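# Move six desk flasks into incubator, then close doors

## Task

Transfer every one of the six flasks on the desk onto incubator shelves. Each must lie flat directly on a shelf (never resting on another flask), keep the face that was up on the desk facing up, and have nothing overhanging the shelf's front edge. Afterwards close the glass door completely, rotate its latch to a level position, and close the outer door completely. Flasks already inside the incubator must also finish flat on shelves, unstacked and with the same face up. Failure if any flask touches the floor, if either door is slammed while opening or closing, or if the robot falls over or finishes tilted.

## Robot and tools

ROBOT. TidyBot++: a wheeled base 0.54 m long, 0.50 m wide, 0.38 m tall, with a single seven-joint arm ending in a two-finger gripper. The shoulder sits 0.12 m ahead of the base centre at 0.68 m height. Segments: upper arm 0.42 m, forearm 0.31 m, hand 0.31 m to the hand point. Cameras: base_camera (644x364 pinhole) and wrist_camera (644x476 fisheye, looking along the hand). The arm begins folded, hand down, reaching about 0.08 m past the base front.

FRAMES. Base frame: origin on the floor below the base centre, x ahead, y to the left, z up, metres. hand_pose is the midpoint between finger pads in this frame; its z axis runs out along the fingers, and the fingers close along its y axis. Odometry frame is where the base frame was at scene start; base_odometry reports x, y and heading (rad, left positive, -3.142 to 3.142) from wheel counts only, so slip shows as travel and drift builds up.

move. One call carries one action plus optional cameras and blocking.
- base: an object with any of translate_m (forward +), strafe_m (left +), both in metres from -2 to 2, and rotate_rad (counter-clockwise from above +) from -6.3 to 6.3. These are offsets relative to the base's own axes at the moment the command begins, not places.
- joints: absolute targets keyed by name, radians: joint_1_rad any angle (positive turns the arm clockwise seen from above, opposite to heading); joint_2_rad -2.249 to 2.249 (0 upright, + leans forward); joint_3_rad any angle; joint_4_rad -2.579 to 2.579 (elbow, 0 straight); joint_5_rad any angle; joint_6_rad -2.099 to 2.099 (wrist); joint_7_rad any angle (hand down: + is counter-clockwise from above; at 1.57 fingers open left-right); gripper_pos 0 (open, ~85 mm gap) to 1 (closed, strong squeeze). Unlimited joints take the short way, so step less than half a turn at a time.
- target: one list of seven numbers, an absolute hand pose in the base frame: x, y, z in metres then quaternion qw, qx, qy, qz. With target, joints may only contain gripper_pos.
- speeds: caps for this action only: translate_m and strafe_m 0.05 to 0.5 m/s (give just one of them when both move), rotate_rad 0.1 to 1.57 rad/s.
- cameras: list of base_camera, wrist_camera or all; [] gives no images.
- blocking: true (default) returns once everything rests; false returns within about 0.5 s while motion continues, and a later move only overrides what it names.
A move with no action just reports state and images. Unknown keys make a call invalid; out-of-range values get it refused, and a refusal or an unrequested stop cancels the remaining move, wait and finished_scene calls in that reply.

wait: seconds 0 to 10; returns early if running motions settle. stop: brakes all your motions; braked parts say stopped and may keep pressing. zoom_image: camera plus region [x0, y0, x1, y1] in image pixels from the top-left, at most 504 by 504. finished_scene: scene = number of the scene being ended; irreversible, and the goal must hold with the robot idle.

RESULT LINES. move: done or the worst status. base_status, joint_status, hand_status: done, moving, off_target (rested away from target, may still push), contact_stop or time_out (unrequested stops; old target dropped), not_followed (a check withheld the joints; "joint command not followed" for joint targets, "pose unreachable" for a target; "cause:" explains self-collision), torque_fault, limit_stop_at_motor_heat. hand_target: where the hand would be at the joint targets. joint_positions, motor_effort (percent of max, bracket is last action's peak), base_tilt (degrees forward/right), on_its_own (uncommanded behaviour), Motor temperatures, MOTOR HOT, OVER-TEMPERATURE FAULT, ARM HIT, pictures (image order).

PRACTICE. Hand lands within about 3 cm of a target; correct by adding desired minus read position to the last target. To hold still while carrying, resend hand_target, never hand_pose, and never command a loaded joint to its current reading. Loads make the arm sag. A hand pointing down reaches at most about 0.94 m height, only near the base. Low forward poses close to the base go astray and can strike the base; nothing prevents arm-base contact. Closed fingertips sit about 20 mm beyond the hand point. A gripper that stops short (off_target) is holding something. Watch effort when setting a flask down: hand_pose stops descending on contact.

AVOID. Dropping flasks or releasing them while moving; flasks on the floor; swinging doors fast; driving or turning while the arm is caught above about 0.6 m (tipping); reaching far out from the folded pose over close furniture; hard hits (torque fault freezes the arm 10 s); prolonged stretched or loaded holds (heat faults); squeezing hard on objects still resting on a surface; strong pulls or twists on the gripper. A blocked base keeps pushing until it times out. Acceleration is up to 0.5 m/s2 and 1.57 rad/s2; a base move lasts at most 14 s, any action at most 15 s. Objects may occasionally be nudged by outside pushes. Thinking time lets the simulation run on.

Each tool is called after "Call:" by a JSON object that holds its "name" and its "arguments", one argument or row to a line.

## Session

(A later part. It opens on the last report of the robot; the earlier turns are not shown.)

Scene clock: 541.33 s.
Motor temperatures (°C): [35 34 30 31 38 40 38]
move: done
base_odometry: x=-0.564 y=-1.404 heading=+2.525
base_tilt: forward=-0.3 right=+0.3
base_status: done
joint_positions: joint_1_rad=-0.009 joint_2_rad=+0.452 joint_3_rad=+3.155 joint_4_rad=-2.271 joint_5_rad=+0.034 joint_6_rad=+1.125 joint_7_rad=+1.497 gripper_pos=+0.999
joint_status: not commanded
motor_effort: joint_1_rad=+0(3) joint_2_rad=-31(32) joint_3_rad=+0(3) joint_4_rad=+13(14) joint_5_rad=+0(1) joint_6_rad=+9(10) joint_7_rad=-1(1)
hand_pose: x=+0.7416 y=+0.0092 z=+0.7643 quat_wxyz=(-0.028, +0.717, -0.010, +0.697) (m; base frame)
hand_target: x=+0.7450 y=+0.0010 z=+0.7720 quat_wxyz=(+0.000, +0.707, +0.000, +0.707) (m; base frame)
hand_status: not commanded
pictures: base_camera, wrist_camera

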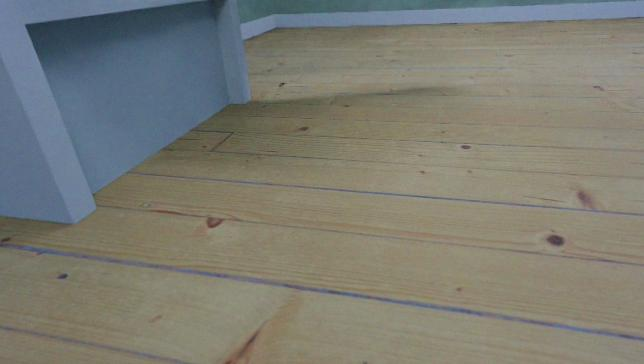

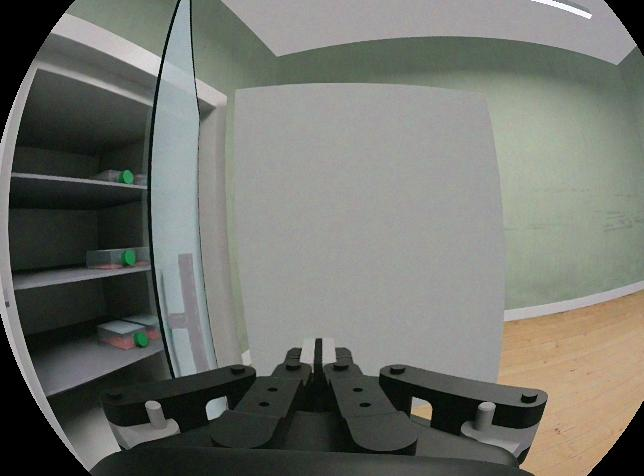

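Call:
{"name": "move", "arguments": {
  "base": {"strafe_m":0.27},
  "speeds": {"strafe_m":0.2},
  "cameras": ["wrist_camera","base_camera"]
}}

Scene clock: 556.03 s.
Motor temperatures (°C): [35 35 30 31 38 40 38]
move: done
base_odometry: x=-0.720 y=-1.625 heading=+2.524
base_tilt: forward=-0.2 right=+0.3
base_status: done
joint_positions: joint_1_rad=-0.010 joint_2_rad=+0.452 joint_3_rad=+3.155 joint_4_rad=-2.271 joint_5_rad=+0.034 joint_6_rad=+1.125 joint_7_rad=+1.497 gripper_pos=+0.999
joint_status: not commanded
motor_effort: joint_1_rad=+0(4) joint_2_rad=-31(31) joint_3_rad=-1(4) joint_4_rad=+13(14) joint_5_rad=+0(1) joint_6_rad=+9(10) joint_7_rad=-1(1)
hand_pose: x=+0.7416 y=+0.0098 z=+0.7643 quat_wxyz=(-0.029, +0.717, -0.010, +0.697) (m; base frame)
hand_target: x=+0.7450 y=+0.0010 z=+0.7720 quat_wxyz=(+0.000, +0.707, +0.000, +0.707) (m; base frame)
hand_status: not commanded
pictures: base_camera, wrist_camera

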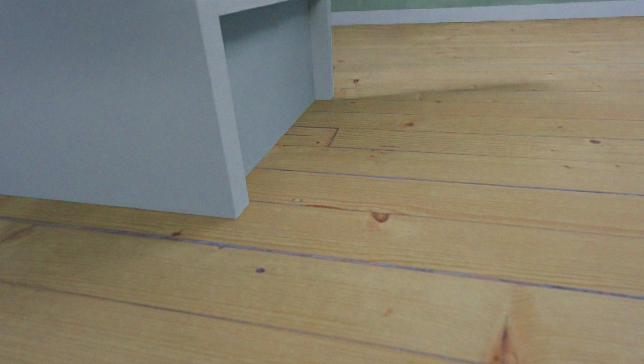

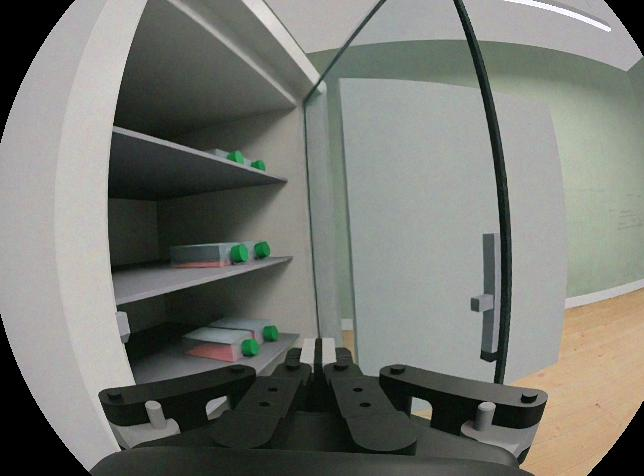

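Call:
{"name": "move", "arguments": {
  "base": {"translate_m":0.22},
  "speeds": {"translate_m":0.15},
  "cameras": ["wrist_camera"]
}}

Call:
{"name": "move", "arguments": {
  "base": {"strafe_m":-0.35},
  "speeds": {"strafe_m":0.1},
  "cameras": ["wrist_camera","base_camera"]
}}

Scene clock: 562.27 s.
Motor temperatures (°C): [35 35 30 31 38 40 38]
move: done
base_odometry: x=-0.900 y=-1.498 heading=+2.525
base_tilt: forward=-0.3 right=+0.3
base_status: done
joint_positions: joint_1_rad=-0.010 joint_2_rad=+0.452 joint_3_rad=+3.155 joint_4_rad=-2.271 joint_5_rad=+0.034 joint_6_rad=+1.125 joint_7_rad=+1.497 gripper_pos=+0.999
joint_status: not commanded
motor_effort: joint_1_rad=+1(3) joint_2_rad=-30(34) joint_3_rad=-1(3) joint_4_rad=+13(15) joint_5_rad=+0(1) joint_6_rad=+9(9) joint_7_rad=-1(1)
hand_pose: x=+0.7416 y=+0.0098 z=+0.7642 quat_wxyz=(-0.029, +0.717, -0.010, +0.697) (m; base frame)
hand_target: x=+0.7450 y=+0.0010 z=+0.7720 quat_wxyz=(+0.000, +0.707, +0.000, +0.707) (m; base frame)
hand_status: not commanded
pictures: wrist_camera

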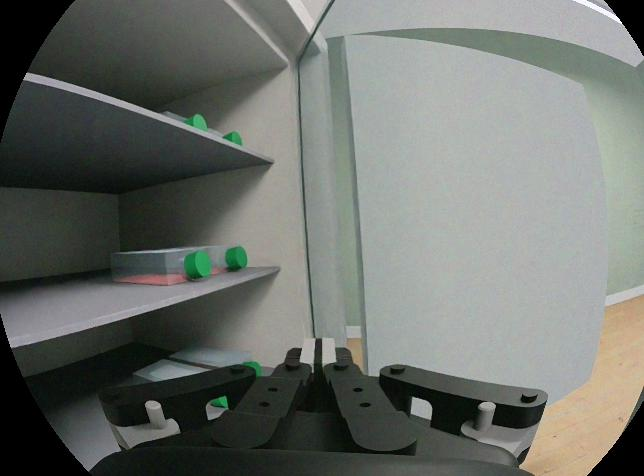

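Scene clock: 566.33 s.
Motor temperatures (°C): [35 35 30 31 38 40 38]
move: done
base_odometry: x=-0.697 y=-1.212 heading=+2.525
base_tilt: forward=-0.3 right=+0.3
base_status: done
joint_positions: joint_1_rad=-0.012 joint_2_rad=+0.452 joint_3_rad=+3.155 joint_4_rad=-2.271 joint_5_rad=+0.034 joint_6_rad=+1.125 joint_7_rad=+1.497 gripper_pos=+0.999
joint_status: not commanded
motor_effort: joint_1_rad=+0(5) joint_2_rad=-31(32) joint_3_rad=-1(4) joint_4_rad=+13(14) joint_5_rad=+0(3) joint_6_rad=+9(10) joint_7_rad=-1(1)
hand_pose: x=+0.7416 y=+0.0112 z=+0.7643 quat_wxyz=(-0.030, +0.717, -0.009, +0.697) (m; base frame)
hand_target: x=+0.7450 y=+0.0010 z=+0.7720 quat_wxyz=(+0.000, +0.707, +0.000, +0.707) (m; base frame)
hand_status: not commanded
pictures: base_camera, wrist_camera

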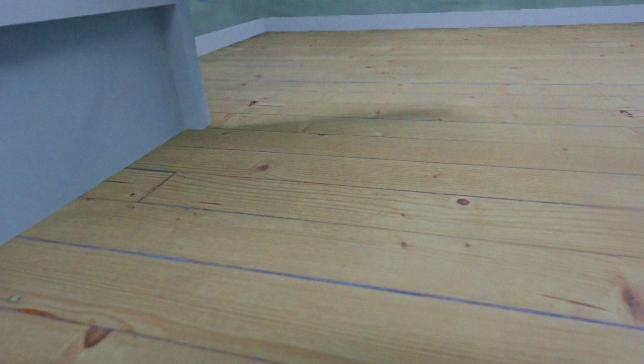

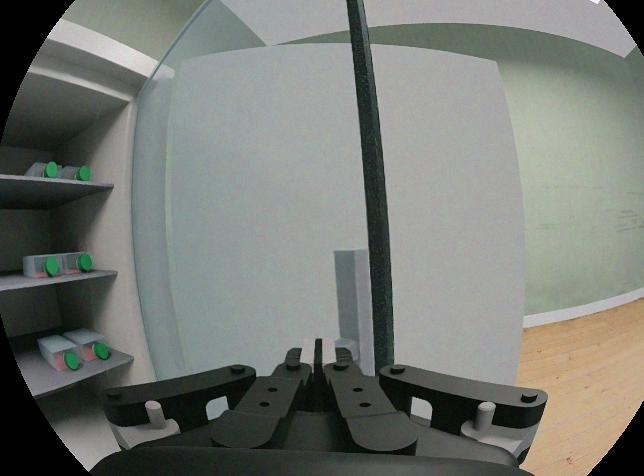

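Call:
{"name": "move", "arguments": {
  "base": {"strafe_m":0.1},
  "speeds": {"strafe_m":0.2},
  "cameras": []
}}

Call:
{"name": "move", "arguments": {
  "base": {"translate_m":0.3},
  "speeds": {"translate_m":0.1},
  "cameras": ["wrist_camera","base_camera"]
}}

Scene clock: 571.80 s.
Motor temperatures (°C): [35 35 30 31 38 40 38]
move: done
base_odometry: x=-0.755 y=-1.293 heading=+2.524
base_tilt: forward=-0.2 right=+0.2
base_status: done
joint_positions: joint_1_rad=-0.011 joint_2_rad=+0.452 joint_3_rad=+3.155 joint_4_rad=-2.271 joint_5_rad=+0.034 joint_6_rad=+1.125 joint_7_rad=+1.497 gripper_pos=+0.999
joint_status: not commanded
motor_effort: joint_1_rad=+1(4) joint_2_rad=-31(33) joint_3_rad=-3(3) joint_4_rad=+12(14) joint_5_rad=-1(1) joint_6_rad=+9(10) joint_7_rad=-1(1)
hand_pose: x=+0.7416 y=+0.0106 z=+0.7643 quat_wxyz=(-0.029, +0.717, -0.009, +0.697) (m; base frame)
hand_target: x=+0.7450 y=+0.0010 z=+0.7720 quat_wxyz=(+0.000, +0.707, +0.000, +0.707) (m; base frame)
hand_status: not commanded
pictures: none
No camera images: "cameras" was empty.

Scene clock: 575.33 s.
Motor temperatures (°C): [35 35 30 31 38 40 38]
move: done
base_odometry: x=-1.000 y=-1.120 heading=+2.525
base_tilt: forward=-0.3 right=+0.3
base_status: done
joint_positions: joint_1_rad=-0.011 joint_2_rad=+0.452 joint_3_rad=+3.154 joint_4_rad=-2.272 joint_5_rad=+0.034 joint_6_rad=+1.125 joint_7_rad=+1.497 gripper_pos=+0.999
joint_status: not commanded
motor_effort: joint_1_rad=+1(4) joint_2_rad=-30(33) joint_3_rad=-1(3) joint_4_rad=+12(18) joint_5_rad=+0(3) joint_6_rad=+9(10) joint_7_rad=+0(1)
hand_pose: x=+0.7415 y=+0.0112 z=+0.7640 quat_wxyz=(-0.030, +0.717, -0.009, +0.696) (m; base frame)
hand_target: x=+0.7450 y=+0.0010 z=+0.7720 quat_wxyz=(+0.000, +0.707, +0.000, +0.707) (m; base frame)
hand_status: not commanded
pictures: base_camera, wrist_camera

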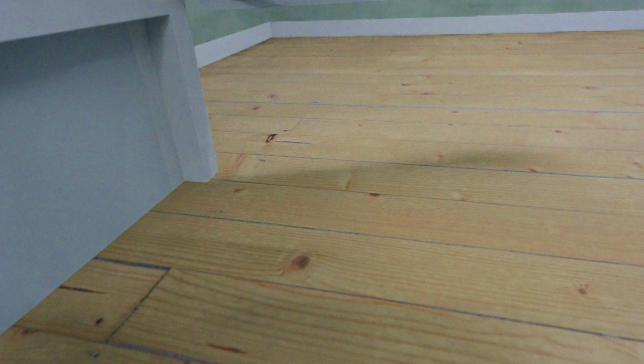

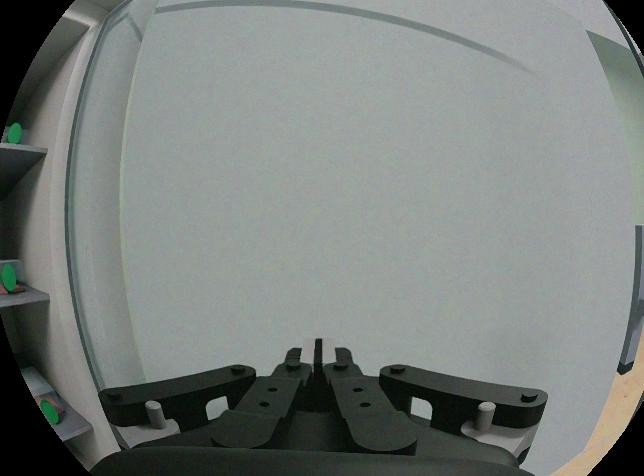

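Call:
{"name": "move", "arguments": {
  "base": {"translate_m":0.08},
  "speeds": {"translate_m":0.1},
  "cameras": []
}}

Call:
{"name": "move", "arguments": {
  "base": {"translate_m":-0.6},
  "speeds": {"translate_m":0.3},
  "cameras": ["wrist_camera"]
}}

Scene clock: 581.53 s.
Motor temperatures (°C): [35 35 30 31 38 40 38]
move: done
base_odometry: x=-1.065 y=-1.074 heading=+2.525
base_tilt: forward=-0.2 right=+0.2
base_status: done
joint_positions: joint_1_rad=-0.011 joint_2_rad=+0.453 joint_3_rad=+3.154 joint_4_rad=-2.272 joint_5_rad=+0.033 joint_6_rad=+1.126 joint_7_rad=+1.497 gripper_pos=+0.999
joint_status: not commanded
motor_effort: joint_1_rad=+1(3) joint_2_rad=-30(34) joint_3_rad=-2(3) joint_4_rad=+13(20) joint_5_rad=+0(1) joint_6_rad=+9(10) joint_7_rad=-1(1)
hand_pose: x=+0.7415 y=+0.0112 z=+0.7640 quat_wxyz=(-0.030, +0.717, -0.009, +0.697) (m; base frame)
hand_target: x=+0.7450 y=+0.0010 z=+0.7720 quat_wxyz=(+0.000, +0.707, +0.000, +0.707) (m; base frame)
hand_status: not commanded
pictures: none
No camera images: "cameras" was empty.

Scene clock: 584.43 s.
Motor temperatures (°C): [35 35 30 31 38 40 38]
move: done
base_odometry: x=-0.576 y=-1.421 heading=+2.526
base_tilt: forward=-0.2 right=+0.2
base_status: done
joint_positions: joint_1_rad=-0.011 joint_2_rad=+0.454 joint_3_rad=+3.154 joint_4_rad=-2.272 joint_5_rad=+0.033 joint_6_rad=+1.126 joint_7_rad=+1.497 gripper_pos=+0.999
joint_status: not commanded
motor_effort: joint_1_rad=+0(4) joint_2_rad=-30(34) joint_3_rad=-1(4) joint_4_rad=+13(15) joint_5_rad=+0(1) joint_6_rad=+8(10) joint_7_rad=-1(1)
hand_pose: x=+0.7416 y=+0.0109 z=+0.7636 quat_wxyz=(-0.029, +0.717, -0.009, +0.696) (m; base frame)
hand_target: x=+0.7450 y=+0.0010 z=+0.7720 quat_wxyz=(+0.000, +0.707, +0.000, +0.707) (m; base frame)
hand_status: not commanded
pictures: wrist_camera

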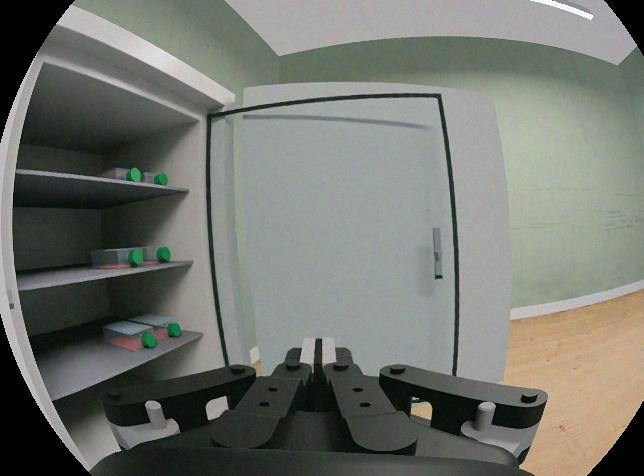

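Call:
{"name": "move", "arguments": {
  "base": {"rotate_rad":-3.146},
  "joints": {"joint_1_rad":0,"joint_2_rad":-0.5,"joint_3_rad":3.1416,"joint_4_rad":-2.2,"joint_5_rad":0,"joint_6_rad":-0.1,"joint_7_rad":1.571,"gripper_pos":0},
  "cameras": ["wrist_camera"]
}}

Call:
{"name": "move", "arguments": {
  "base": {"translate_m":-0.16,"strafe_m":1.3},
  "cameras": ["wrist_camera","base_camera"]
}}

Scene clock: 606.03 s.
Motor temperatures (°C): [35 35 30 31 38 40 38]
move: done
base_odometry: x=-0.576 y=-1.421 heading=-0.619
base_tilt: forward=-0.3 right=+0.2
base_status: done
joint_positions: joint_1_rad=-0.010 joint_2_rad=-0.472 joint_3_rad=+3.154 joint_4_rad=-2.226 joint_5_rad=+0.033 joint_6_rad=-0.046 joint_7_rad=+1.499 gripper_pos=+0.000
joint_status: all done
motor_effort: joint_1_rad=+1(6) joint_2_rad=-5(33) joint_3_rad=+0(3) joint_4_rad=+23(23) joint_5_rad=+0(2) joint_6_rad=+9(10) joint_7_rad=-1(2)
hand_pose: x=+0.5402 y=-0.0014 z=+0.9289 quat_wxyz=(-0.013, +0.783, -0.018, +0.622) (m; base frame)
hand_target: x=+0.5322 y=+0.0013 z=+0.9398 quat_wxyz=(+0.000, +0.783, +0.000, +0.622) (m; base frame)
hand_status: not commanded
pictures: wrist_camera

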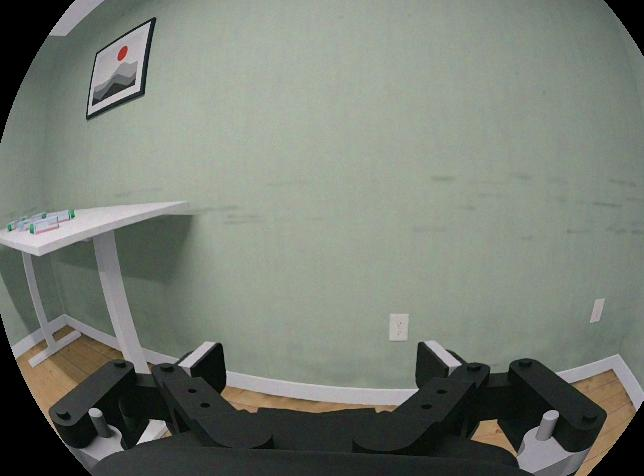

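Scene clock: 609.70 s.
Motor temperatures (°C): [35 35 30 31 38 40 38]
move: done
base_odometry: x=+0.048 y=-0.269 heading=-0.621
base_tilt: forward=-0.2 right=+0.2
base_status: done
joint_positions: joint_1_rad=-0.010 joint_2_rad=-0.473 joint_3_rad=+3.153 joint_4_rad=-2.225 joint_5_rad=+0.033 joint_6_rad=-0.046 joint_7_rad=+1.499 gripper_pos=+0.000
joint_status: not commanded
motor_effort: joint_1_rad=+0(2) joint_2_rad=-5(7) joint_3_rad=-1(3) joint_4_rad=+22(23) joint_5_rad=+0(0) joint_6_rad=+8(9) joint_7_rad=+0(1)
hand_pose: x=+0.5398 y=-0.0005 z=+0.9293 quat_wxyz=(-0.013, +0.783, -0.018, +0.622) (m; base frame)
hand_target: x=+0.5322 y=+0.0013 z=+0.9398 quat_wxyz=(+0.000, +0.783, +0.000, +0.622) (m; base frame)
hand_status: not commanded
pictures: base_camera, wrist_camera

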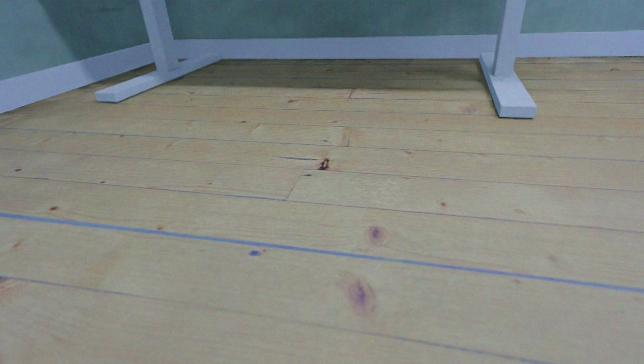

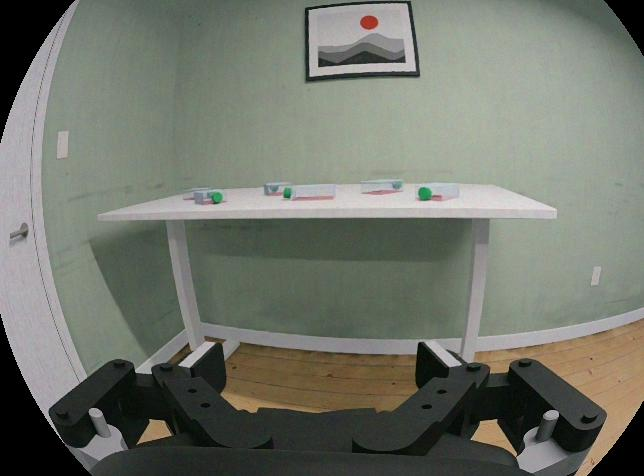

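Call:
{"name": "move", "arguments": {
  "base": {"translate_m":0.4}
}}

Call:
{"name": "zoom_image", "arguments": {
  "camera": "wrist_camera",
  "region": [100, 100, 600, 300]
}}

Scene clock: 616.73 s.
Motor temperatures (°C): [35 34 30 31 38 40 38]
move: done
base_odometry: x=+0.374 y=-0.502 heading=-0.620
base_tilt: forward=-0.3 right=+0.2
base_status: done
joint_positions: joint_1_rad=-0.010 joint_2_rad=-0.485 joint_3_rad=+3.153 joint_4_rad=-2.224 joint_5_rad=+0.033 joint_6_rad=-0.049 joint_7_rad=+1.499 gripper_pos=+0.000
joint_status: not commanded
motor_effort: joint_1_rad=+1(2) joint_2_rad=-6(9) joint_3_rad=+0(1) joint_4_rad=+23(23) joint_5_rad=+0(0) joint_6_rad=+9(9) joint_7_rad=-1(1)
hand_pose: x=+0.5368 y=-0.0006 z=+0.9348 quat_wxyz=(-0.014, +0.779, -0.017, +0.626) (m; base frame)
hand_target: x=+0.5322 y=+0.0013 z=+0.9398 quat_wxyz=(+0.000, +0.783, +0.000, +0.622) (m; base frame)
hand_status: not commanded
pictures: base_camera, wrist_camera

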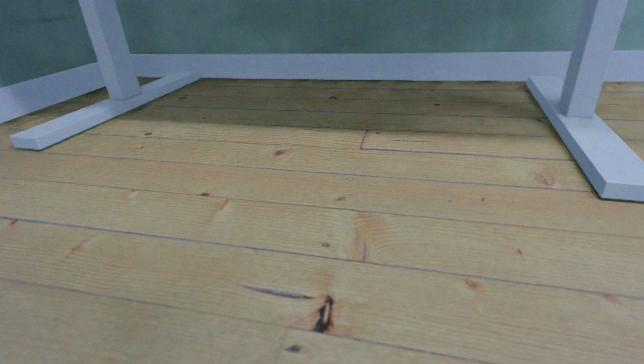

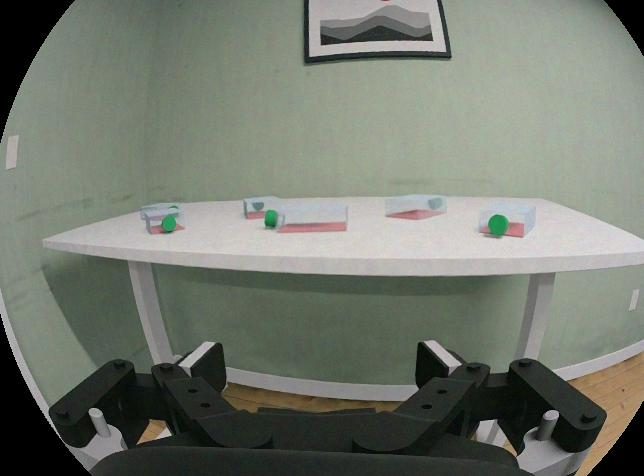

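Scaled by 1.008.

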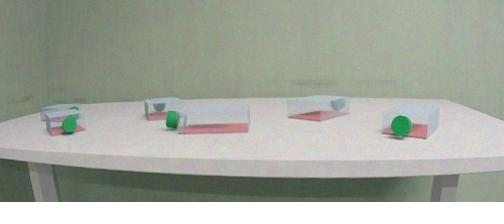

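Call:
{"name": "move", "arguments": {
  "joints": {"joint_1_rad":0,"joint_2_rad":0,"joint_3_rad":3.1416,"joint_4_rad":-1.2,"joint_5_rad":0,"joint_6_rad":-1.24,"joint_7_rad":1.571}
}}

Call:
{"name": "zoom_image", "arguments": {
  "camera": "wrist_camera",
  "region": [60, 0, 564, 300]
}}

Scene clock: 650.43 s.
Motor temperatures (°C): [35 34 30 31 38 39 38]
move: done
base_odometry: x=+0.374 y=-0.502 heading=-0.620
base_tilt: forward=-0.3 right=+0.2
base_status: not commanded
joint_positions: joint_1_rad=-0.010 joint_2_rad=-0.026 joint_3_rad=+3.153 joint_4_rad=-1.226 joint_5_rad=+0.033 joint_6_rad=-1.184 joint_7_rad=+1.499 gripper_pos=+0.000
joint_status: all done
motor_effort: joint_1_rad=+1(2) joint_2_rad=-20(21) joint_3_rad=-1(2) joint_4_rad=+20(24) joint_5_rad=+0(1) joint_6_rad=+6(11) joint_7_rad=-1(2)
hand_pose: x=+0.6151 y=-0.0090 z=+0.9902 quat_wxyz=(+0.003, +0.928, -0.034, +0.370) (m; base frame)
hand_target: x=+0.6129 y=+0.0013 z=+0.9787 quat_wxyz=(+0.000, +0.939, +0.000, +0.344) (m; base frame)
hand_status: not commanded
pictures: base_camera, wrist_camera

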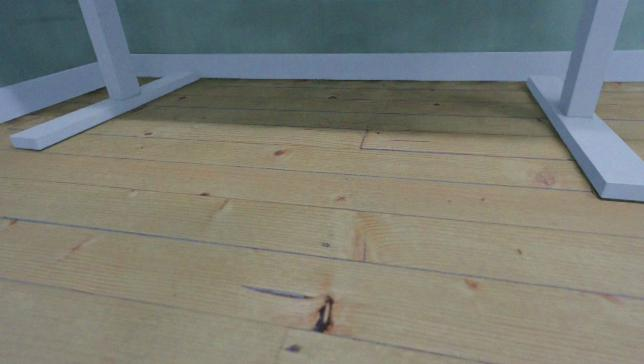

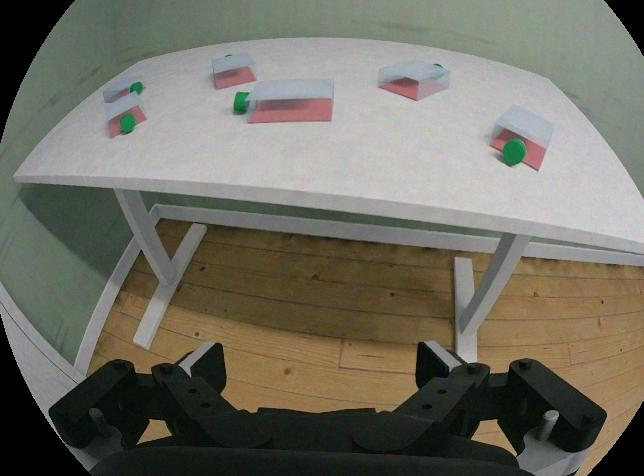

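Scaled by 1.000.

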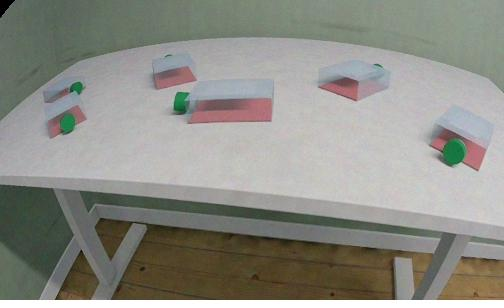

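Call:
{"name": "move", "arguments": {
  "base": {"rotate_rad":-0.52},
  "cameras": []
}}

Call:
{"name": "move", "arguments": {
  "base": {"translate_m":0.1,"strafe_m":0.238}
}}

Call:
{"name": "zoom_image", "arguments": {
  "camera": "wrist_camera",
  "region": [200, 50, 500, 300]
}}

Scene clock: 689.47 s.
Motor temperatures (°C): [34 34 30 32 38 39 38]
move: done
base_odometry: x=+0.374 y=-0.502 heading=-1.139
base_tilt: forward=-0.3 right=+0.2
base_status: done
joint_positions: joint_1_rad=-0.002 joint_2_rad=-0.021 joint_3_rad=+3.150 joint_4_rad=-1.226 joint_5_rad=+0.033 joint_6_rad=-1.186 joint_7_rad=+1.499 gripper_pos=+0.000
joint_status: not commanded
motor_effort: joint_1_rad=+0(3) joint_2_rad=-20(21) joint_3_rad=+0(3) joint_4_rad=+20(21) joint_5_rad=+0(1) joint_6_rad=+6(7) joint_7_rad=-1(1)
hand_pose: x=+0.6160 y=-0.0114 z=+0.9874 quat_wxyz=(+0.004, +0.930, -0.036, +0.367) (m; base frame)
hand_target: x=+0.6129 y=+0.0013 z=+0.9787 quat_wxyz=(+0.000, +0.939, +0.000, +0.344) (m; base frame)
hand_status: not commanded
pictures: none
No camera images: "cameras" was empty.

Scene clock: 691.30 s.
Motor temperatures (°C): [34 34 30 32 38 39 38]
move: done
base_odometry: x=+0.632 y=-0.493 heading=-1.139
base_tilt: forward=-0.3 right=+0.2
base_status: done
joint_positions: joint_1_rad=-0.002 joint_2_rad=-0.018 joint_3_rad=+3.148 joint_4_rad=-1.225 joint_5_rad=+0.032 joint_6_rad=-1.188 joint_7_rad=+1.499 gripper_pos=+0.000
joint_status: not commanded
motor_effort: joint_1_rad=+0(3) joint_2_rad=-20(22) joint_3_rad=-1(3) joint_4_rad=+19(20) joint_5_rad=+0(1) joint_6_rad=+6(7) joint_7_rad=-1(1)
hand_pose: x=+0.6169 y=-0.0104 z=+0.9859 quat_wxyz=(+0.004, +0.930, -0.036, +0.365) (m; base frame)
hand_target: x=+0.6129 y=+0.0013 z=+0.9787 quat_wxyz=(+0.000, +0.939, +0.000, +0.344) (m; base frame)
hand_status: not commanded
pictures: base_camera, wrist_camera

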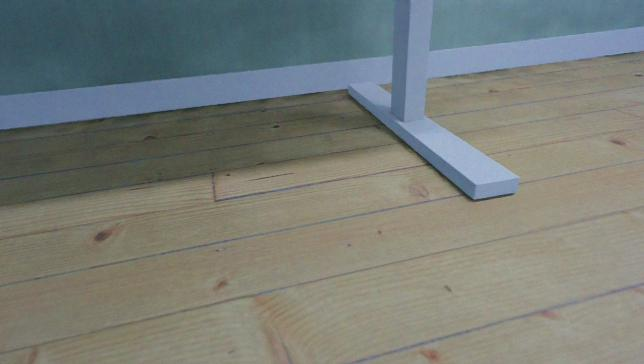

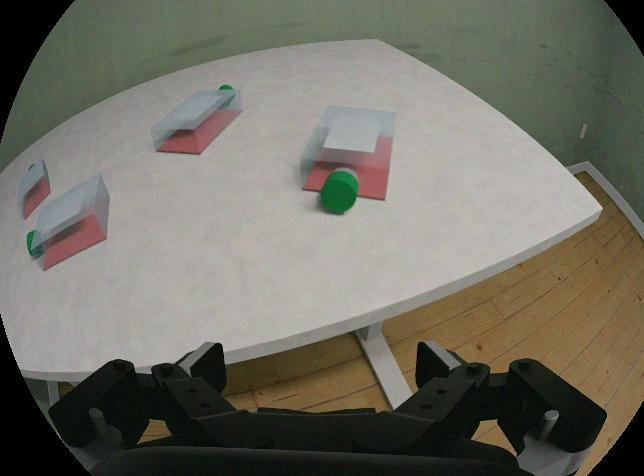

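Scaled by 1.680.

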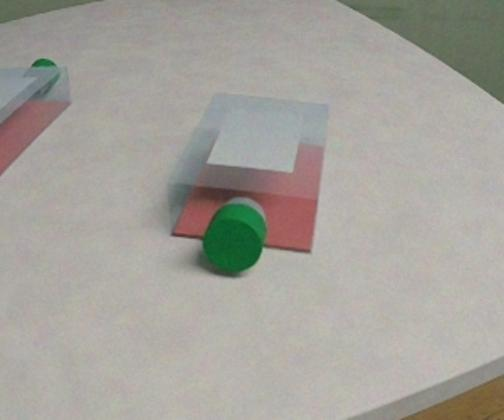

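Call:
{"name": "move", "arguments": {
  "target": [0.745,0.012,0.965,0.0362,0.8843,-0.0696,0.4603],
  "cameras": ["wrist_camera"]
}}

Call:
{"name": "zoom_image", "arguments": {
  "camera": "wrist_camera",
  "region": [200, 150, 460, 400]
}}

Scene clock: 708.07 s.
Motor temperatures (°C): [34 33 30 32 38 39 38]
move: done
base_odometry: x=+0.632 y=-0.493 heading=-1.139
base_tilt: forward=-0.2 right=+0.3
base_status: not commanded
joint_positions: joint_1_rad=-0.179 joint_2_rad=+0.150 joint_3_rad=+3.196 joint_4_rad=-1.245 joint_5_rad=+0.257 joint_6_rad=-0.859 joint_7_rad=+1.256 gripper_pos=+0.000
joint_status: not commanded
motor_effort: joint_1_rad=+1(2) joint_2_rad=-28(32) joint_3_rad=+0(2) joint_4_rad=+22(23) joint_5_rad=+2(2) joint_6_rad=+7(8) joint_7_rad=-1(1)
hand_pose: x=+0.7343 y=+0.0207 z=+0.9640 quat_wxyz=(+0.031, +0.895, -0.049, +0.443) (m; base frame)
hand_target: x=+0.7450 y=+0.0120 z=+0.9650 quat_wxyz=(+0.036, +0.884, -0.070, +0.460) (m; base frame)
hand_status: done (0.014 m and 3.3 deg from the pose sent, 0.132 m and 13.3 deg at the start)
pictures: wrist_camera

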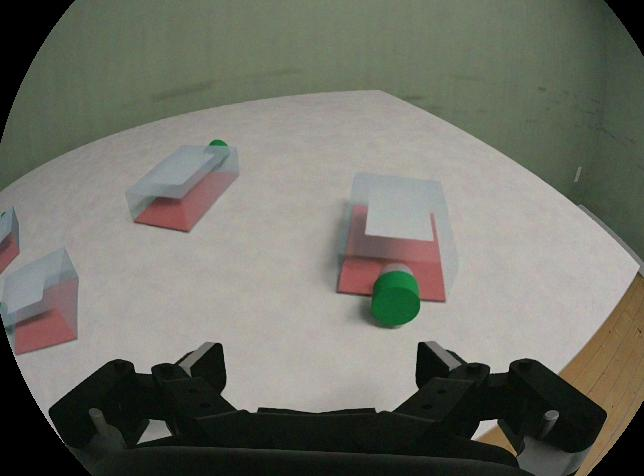

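Scaled by 1.938.

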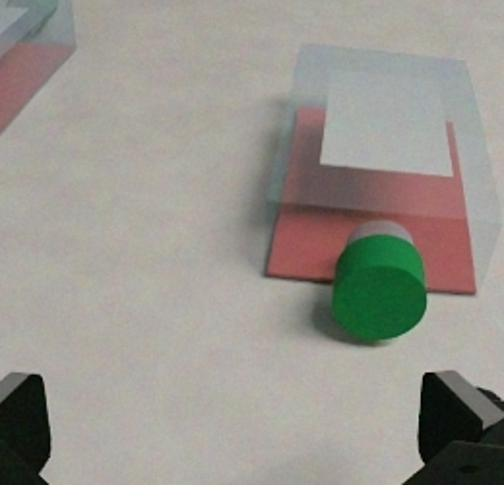

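Call:
{"name": "move", "arguments": {
  "target": [0.78,-0.045,0.94,0.0362,0.8843,-0.0696,0.4603],
  "cameras": ["wrist_camera"]
}}

Scene clock: 725.47 s.
Motor temperatures (°C): [34 34 30 32 38 39 38]
move: done
base_odometry: x=+0.632 y=-0.493 heading=-1.139
base_tilt: forward=-0.3 right=+0.2
base_status: not commanded
joint_positions: joint_1_rad=-0.074 joint_2_rad=+0.211 joint_3_rad=+3.239 joint_4_rad=-1.245 joint_5_rad=+0.168 joint_6_rad=-0.762 joint_7_rad=+1.331 gripper_pos=+0.000
joint_status: not commanded
motor_effort: joint_1_rad=+1(2) joint_2_rad=-30(33) joint_3_rad=+0(2) joint_4_rad=+22(22) joint_5_rad=+1(2) joint_6_rad=+7(8) joint_7_rad=-1(1)
hand_pose: x=+0.7676 y=-0.0427 z=+0.9456 quat_wxyz=(+0.039, +0.888, -0.083, +0.451) (m; base frame)
hand_target: x=+0.7800 y=-0.0450 z=+0.9400 quat_wxyz=(+0.036, +0.884, -0.070, +0.460) (m; base frame)
hand_status: done (0.014 m and 1.9 deg from the pose sent, 0.084 m and 3.3 deg at the start)
pictures: wrist_camera

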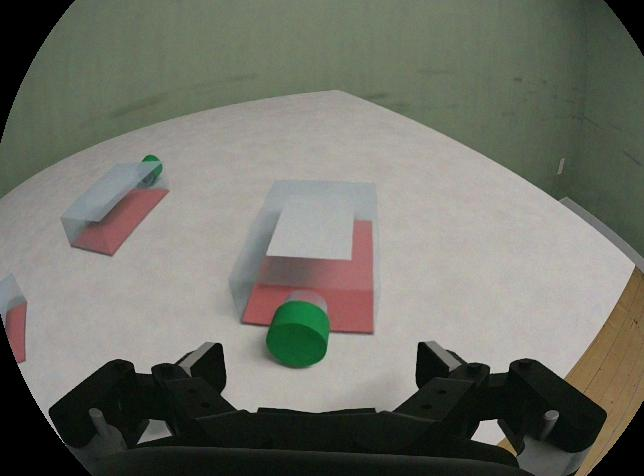

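Call:
{"name": "move", "arguments": {
  "target": [0.81,-0.034,0.918,0.0362,0.8843,-0.0696,0.4603],
  "cameras": ["wrist_camera"]
}}

Scene clock: 734.17 s.
Motor temperatures (°C): [34 34 30 32 38 39 38]
move: done
base_odometry: x=+0.632 y=-0.493 heading=-1.139
base_tilt: forward=-0.3 right=+0.2
base_status: not commanded
joint_positions: joint_1_rad=-0.088 joint_2_rad=+0.280 joint_3_rad=+3.259 joint_4_rad=-1.242 joint_5_rad=+0.168 joint_6_rad=-0.715 joint_7_rad=+1.331 gripper_pos=+0.000
joint_status: not commanded
motor_effort: joint_1_rad=+0(1) joint_2_rad=-33(35) joint_3_rad=+1(1) joint_4_rad=+21(23) joint_5_rad=+1(2) joint_6_rad=+7(8) joint_7_rad=-1(1)
hand_pose: x=+0.7938 y=-0.0421 z=+0.9137 quat_wxyz=(+0.044, +0.892, -0.079, +0.443) (m; base frame)
hand_target: x=+0.8100 y=-0.0340 z=+0.9180 quat_wxyz=(+0.036, +0.884, -0.070, +0.460) (m; base frame)
hand_status: done (0.019 m and 2.6 deg from the pose sent, 0.051 m and 1.9 deg at the start)
pictures: wrist_camera

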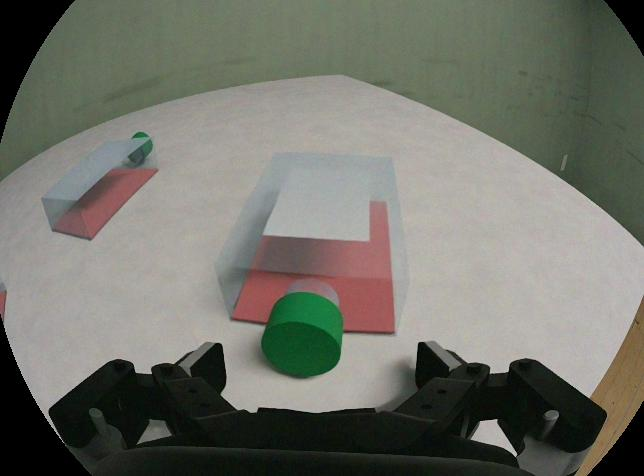

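Call:
{"name": "move", "arguments": {
  "target": [0.822,-0.023,0.919,0.0362,0.8843,-0.0696,0.4603],
  "cameras": ["wrist_camera"]
}}

Call:
{"name": "move", "arguments": {
  "joints": {"gripper_pos":1},
  "cameras": ["wrist_camera"]
}}

Scene clock: 741.93 s.
Motor temperatures (°C): [34 34 30 32 38 39 38]
move: done
base_odometry: x=+0.632 y=-0.493 heading=-1.139
base_tilt: forward=-0.2 right=+0.3
base_status: not commanded
joint_positions: joint_1_rad=-0.115 joint_2_rad=+0.307 joint_3_rad=+3.272 joint_4_rad=-1.203 joint_5_rad=+0.168 joint_6_rad=-0.715 joint_7_rad=+1.331 gripper_pos=+0.000
joint_status: not commanded
motor_effort: joint_1_rad=+1(2) joint_2_rad=-34(35) joint_3_rad=+1(2) joint_4_rad=+22(22) joint_5_rad=+1(1) joint_6_rad=+8(8) joint_7_rad=-1(1)
hand_pose: x=+0.8074 y=-0.0298 z=+0.9175 quat_wxyz=(+0.044, +0.890, -0.070, +0.449) (m; base frame)
hand_target: x=+0.8220 y=-0.0230 z=+0.9190 quat_wxyz=(+0.036, +0.884, -0.070, +0.460) (m; base frame)
hand_status: done (0.016 m and 1.7 deg from the pose sent, 0.035 m and 2.6 deg at the start)
pictures: wrist_camera

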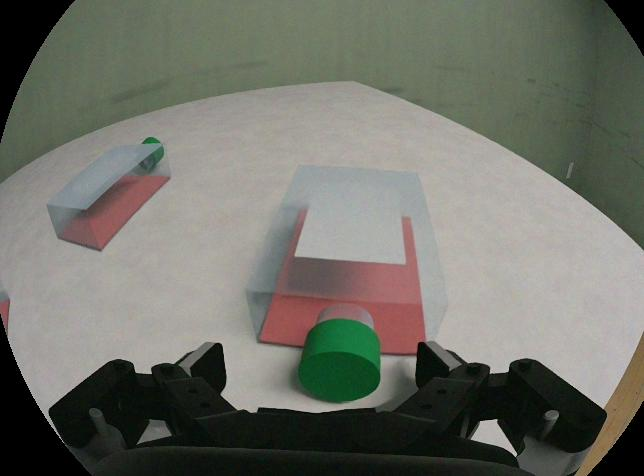

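Scene clock: 743.03 s.
Motor temperatures (°C): [34 34 30 32 38 39 38]
move: off_target
base_odometry: x=+0.632 y=-0.493 heading=-1.139
base_tilt: forward=-0.3 right=+0.3
base_status: not commanded
joint_positions: joint_1_rad=-0.116 joint_2_rad=+0.307 joint_3_rad=+3.272 joint_4_rad=-1.196 joint_5_rad=+0.168 joint_6_rad=-0.715 joint_7_rad=+1.331 gripper_pos=+0.680
joint_status: gripper_pos off_target (ended at +0.680, target +1.000)
motor_effort: joint_1_rad=+0(2) joint_2_rad=-32(35) joint_3_rad=+1(2) joint_4_rad=+20(23) joint_5_rad=+1(1) joint_6_rad=+7(7) joint_7_rad=-1(1)
hand_pose: x=+0.8086 y=-0.0293 z=+0.9214 quat_wxyz=(+0.043, +0.888, -0.070, +0.452) (m; base frame)
hand_target: x=+0.8220 y=-0.0230 z=+0.9190 quat_wxyz=(+0.036, +0.884, -0.070, +0.460) (m; base frame)
hand_status: not commanded
pictures: wrist_camera

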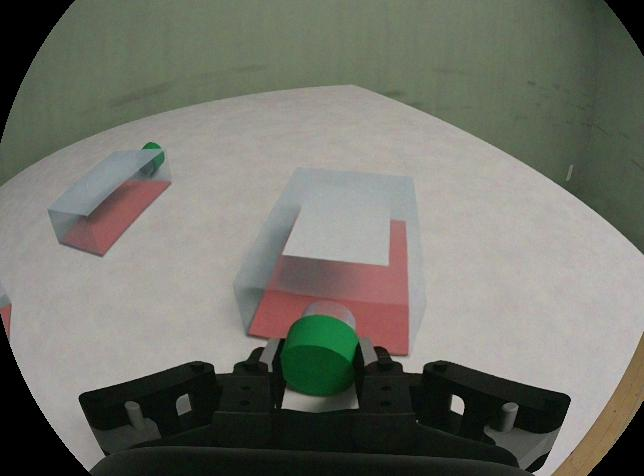

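Call:
{"name": "move", "arguments": {
  "target": [0.822,-0.023,0.98,0.0362,0.8843,-0.0696,0.4603],
  "cameras": ["wrist_camera"]
}}

Scene clock: 749.20 s.
Motor temperatures (°C): [34 34 30 32 38 39 38]
move: done
base_odometry: x=+0.632 y=-0.493 heading=-1.139
base_tilt: forward=-0.3 right=+0.2
base_status: not commanded
joint_positions: joint_1_rad=-0.115 joint_2_rad=+0.339 joint_3_rad=+3.272 joint_4_rad=-0.973 joint_5_rad=+0.166 joint_6_rad=-0.840 joint_7_rad=+1.331 gripper_pos=+0.680
joint_status: not commanded
motor_effort: joint_1_rad=+0(2) joint_2_rad=-36(39) joint_3_rad=+1(2) joint_4_rad=+22(24) joint_5_rad=+2(2) joint_6_rad=+8(9) joint_7_rad=+0(1)
hand_pose: x=+0.8226 y=-0.0288 z=+0.9937 quat_wxyz=(+0.044, +0.871, -0.078, +0.482) (m; base frame)
hand_target: x=+0.8220 y=-0.0230 z=+0.9800 quat_wxyz=(+0.036, +0.884, -0.070, +0.460) (m; base frame)
hand_status: done (0.015 m and 3.2 deg from the pose sent, 0.060 m and 1.3 deg at the start)
pictures: wrist_camera

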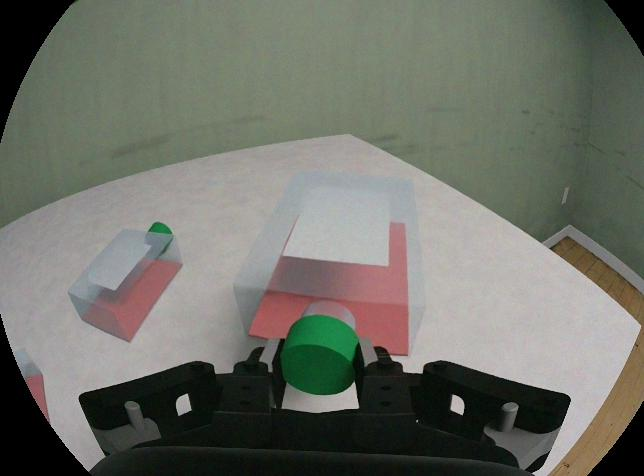

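Call:
{"name": "move", "arguments": {
  "base": {"translate_m":-0.5},
  "speeds": {"translate_m":0.35},
  "cameras": []
}}

Call:
{"name": "move", "arguments": {
  "base": {"rotate_rad":-1.048},
  "speeds": {"rotate_rad":0.7},
  "cameras": ["wrist_camera"]
}}

Scene clock: 769.93 s.
Motor temperatures (°C): [34 34 30 32 38 39 38]
move: done
base_odometry: x=+0.423 y=-0.039 heading=-1.139
base_tilt: forward=-0.3 right=+0.3
base_status: done
joint_positions: joint_1_rad=-0.115 joint_2_rad=+0.352 joint_3_rad=+3.272 joint_4_rad=-0.972 joint_5_rad=+0.165 joint_6_rad=-0.845 joint_7_rad=+1.331 gripper_pos=+0.680
joint_status: not commanded
motor_effort: joint_1_rad=+0(2) joint_2_rad=-36(40) joint_3_rad=+0(1) joint_4_rad=+22(23) joint_5_rad=+1(2) joint_6_rad=+8(9) joint_7_rad=-1(1)
hand_pose: x=+0.8257 y=-0.0285 z=+0.9839 quat_wxyz=(+0.045, +0.875, -0.078, +0.475) (m; base frame)
hand_target: x=+0.8220 y=-0.0230 z=+0.9800 quat_wxyz=(+0.036, +0.884, -0.070, +0.460) (m; base frame)
hand_status: not commanded
pictures: none
No camera images: "cameras" was empty.

Scene clock: 772.37 s.
Motor temperatures (°C): [34 34 30 32 38 39 38]
move: done
base_odometry: x=+0.423 y=-0.039 heading=-2.186
base_tilt: forward=-0.2 right=+0.3
base_status: done
joint_positions: joint_1_rad=-0.103 joint_2_rad=+0.352 joint_3_rad=+3.270 joint_4_rad=-0.972 joint_5_rad=+0.159 joint_6_rad=-0.845 joint_7_rad=+1.331 gripper_pos=+0.680
joint_status: not commanded
motor_effort: joint_1_rad=+0(5) joint_2_rad=-36(38) joint_3_rad=+1(4) joint_4_rad=+22(23) joint_5_rad=+1(3) joint_6_rad=+8(9) joint_7_rad=+0(1)
hand_pose: x=+0.8254 y=-0.0351 z=+0.9836 quat_wxyz=(+0.045, +0.875, -0.084, +0.474) (m; base frame)
hand_target: x=+0.8220 y=-0.0230 z=+0.9800 quat_wxyz=(+0.036, +0.884, -0.070, +0.460) (m; base frame)
hand_status: not commanded
pictures: wrist_camera

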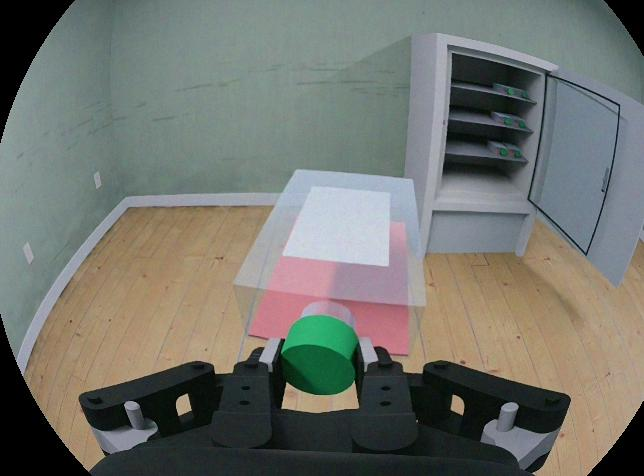

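Call:
{"name": "move", "arguments": {
  "base": {"translate_m":0.8,"strafe_m":-0.88},
  "target": [0.75,0,0.86,0,0.887,0,0.4617],
  "speeds": {"translate_m":0.35},
  "cameras": ["wrist_camera"]
}}

Call:
{"name": "zoom_image", "arguments": {
  "camera": "wrist_camera",
  "region": [150, 0, 600, 400]
}}

Scene clock: 785.50 s.
Motor temperatures (°C): [34 34 30 32 38 39 38]
move: done
base_odometry: x=-0.757 y=-0.183 heading=-2.187
base_tilt: forward=-0.3 right=+0.3
base_status: done
joint_positions: joint_1_rad=-0.022 joint_2_rad=+0.191 joint_3_rad=+3.179 joint_4_rad=-1.575 joint_5_rad=+0.032 joint_6_rad=-0.480 joint_7_rad=+1.514 gripper_pos=+0.680
joint_status: not commanded
motor_effort: joint_1_rad=+1(4) joint_2_rad=-31(39) joint_3_rad=-1(2) joint_4_rad=+22(23) joint_5_rad=+0(2) joint_6_rad=+8(9) joint_7_rad=-1(1)
hand_pose: x=+0.7505 y=-0.0110 z=+0.8395 quat_wxyz=(+0.007, +0.901, -0.021, +0.433) (m; base frame)
hand_target: x=+0.7500 y=+0.0000 z=+0.8600 quat_wxyz=(+0.000, +0.887, +0.000, +0.462) (m; base frame)
hand_status: done (0.023 m and 4.4 deg from the pose sent, 0.149 m and 11.1 deg at the start)
pictures: wrist_camera

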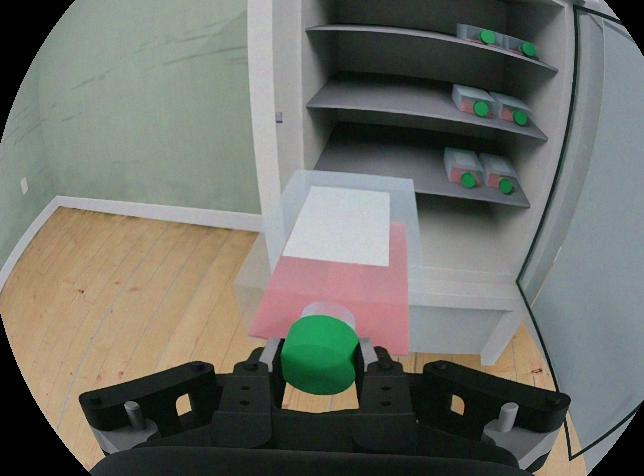

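Scaled by 1.120.

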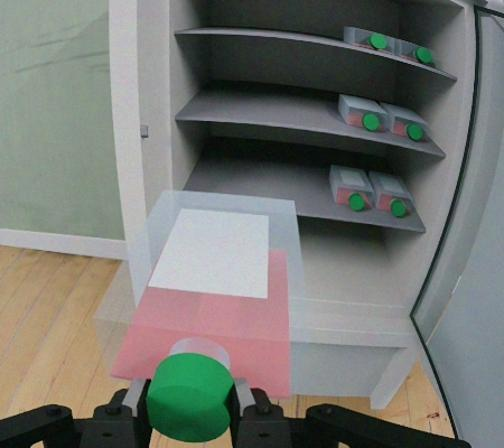

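Call:
{"name": "wait", "arguments": {
  "seconds": 0,
  "cameras": ["base_camera"]
}}

Scene clock: 794.77 s.
Motor temperatures (°C): [34 34 30 32 38 39 38]
base_odometry: x=-0.757 y=-0.183 heading=-2.187
base_tilt: forward=-0.2 right=+0.3
base_status: done
joint_positions: joint_1_rad=-0.022 joint_2_rad=+0.191 joint_3_rad=+3.179 joint_4_rad=-1.575 joint_5_rad=+0.032 joint_6_rad=-0.480 joint_7_rad=+1.514 gripper_pos=+0.680
joint_status: not commanded
motor_effort: joint_1_rad=+0(4) joint_2_rad=-30(39) joint_3_rad=+0(2) joint_4_rad=+22(23) joint_5_rad=+0(2) joint_6_rad=+8(9) joint_7_rad=+0(1)
hand_pose: x=+0.7505 y=-0.0110 z=+0.8395 quat_wxyz=(+0.007, +0.901, -0.021, +0.433) (m; base frame)
hand_target: x=+0.7500 y=+0.0000 z=+0.8600 quat_wxyz=(+0.000, +0.887, +0.000, +0.462) (m; base frame)
hand_status: done (0.023 m and 4.4 deg from the pose sent, 0.149 m and 11.1 deg at the start)
pictures: base_camera

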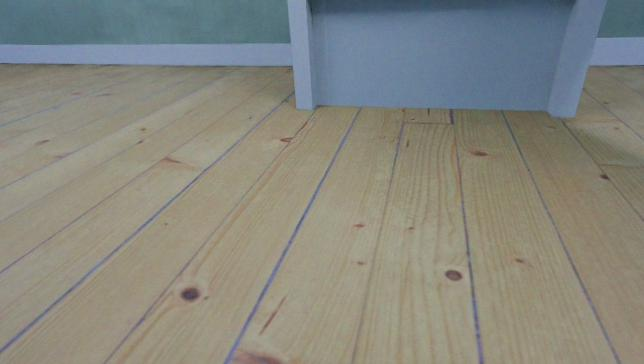

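Call:
{"name": "move", "arguments": {
  "base": {"rotate_rad":-0.062}
}}

Call:
{"name": "zoom_image", "arguments": {
  "camera": "wrist_camera",
  "region": [200, 0, 600, 300]
}}

Scene clock: 803.30 s.
Motor temperatures (°C): [34 34 30 32 38 39 38]
move: done
base_odometry: x=-0.758 y=-0.184 heading=-2.248
base_tilt: forward=-0.2 right=+0.3
base_status: done
joint_positions: joint_1_rad=-0.008 joint_2_rad=+0.190 joint_3_rad=+3.169 joint_4_rad=-1.575 joint_5_rad=+0.029 joint_6_rad=-0.480 joint_7_rad=+1.515 gripper_pos=+0.680
joint_status: not commanded
motor_effort: joint_1_rad=+1(4) joint_2_rad=-31(32) joint_3_rad=-1(3) joint_4_rad=+21(22) joint_5_rad=+0(1) joint_6_rad=+8(8) joint_7_rad=-1(1)
hand_pose: x=+0.7502 y=-0.0141 z=+0.8397 quat_wxyz=(+0.006, +0.901, -0.024, +0.433) (m; base frame)
hand_target: x=+0.7500 y=+0.0000 z=+0.8600 quat_wxyz=(+0.000, +0.887, +0.000, +0.462) (m; base frame)
hand_status: not commanded
pictures: base_camera, wrist_camera

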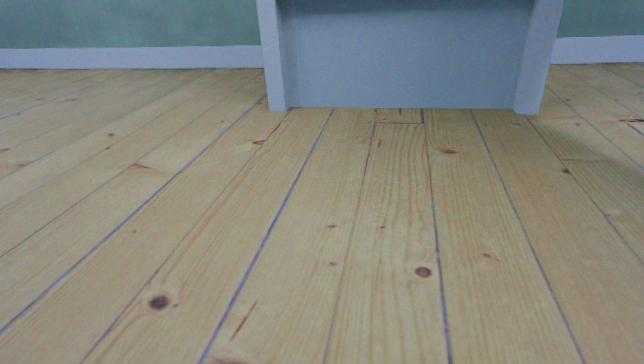

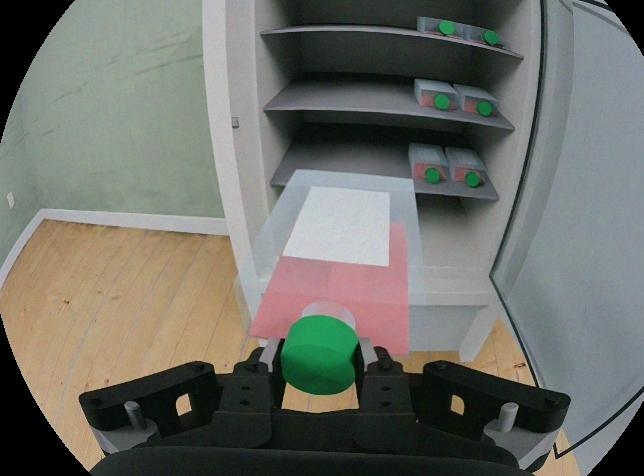

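Scaled by 1.260.

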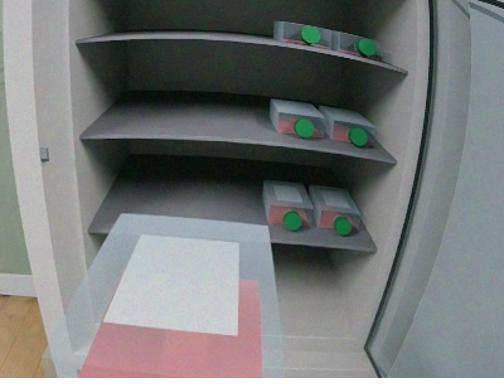

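Call:
{"name": "move", "arguments": {
  "base": {"translate_m":0.3,"strafe_m":0.045,"rotate_rad":-0.015},
  "target": [0.75,0.01,0.86,-0.0080,0.887,0.0155,0.4617],
  "speeds": {"translate_m":0.2}
}}

Scene clock: 826.60 s.
Motor temperatures (°C): [34 35 30 32 38 39 38]
move: done
base_odometry: x=-0.911 y=-0.446 heading=-2.264
base_tilt: forward=-0.3 right=+0.2
base_status: done
joint_positions: joint_1_rad=+0.010 joint_2_rad=+0.181 joint_3_rad=+3.149 joint_4_rad=-1.577 joint_5_rad=-0.020 joint_6_rad=-0.478 joint_7_rad=+1.583 gripper_pos=+0.680
joint_status: not commanded
motor_effort: joint_1_rad=+1(4) joint_2_rad=-30(34) joint_3_rad=-1(3) joint_4_rad=+22(23) joint_5_rad=+0(1) joint_6_rad=+8(9) joint_7_rad=-1(1)
hand_pose: x=+0.7485 y=-0.0068 z=+0.8448 quat_wxyz=(-0.001, +0.899, -0.008, +0.437) (m; base frame)
hand_target: x=+0.7500 y=+0.0100 z=+0.8600 quat_wxyz=(-0.008, +0.887, +0.016, +0.462) (m; base frame)
hand_status: done (0.023 m and 4.2 deg from the pose sent, 0.032 m and 6.0 deg at the start)
pictures: base_camera, wrist_camera

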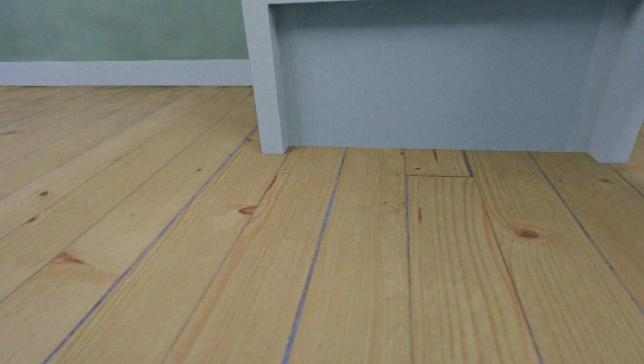

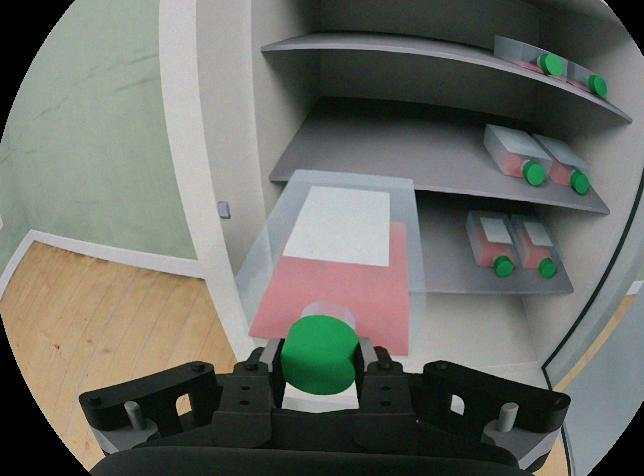

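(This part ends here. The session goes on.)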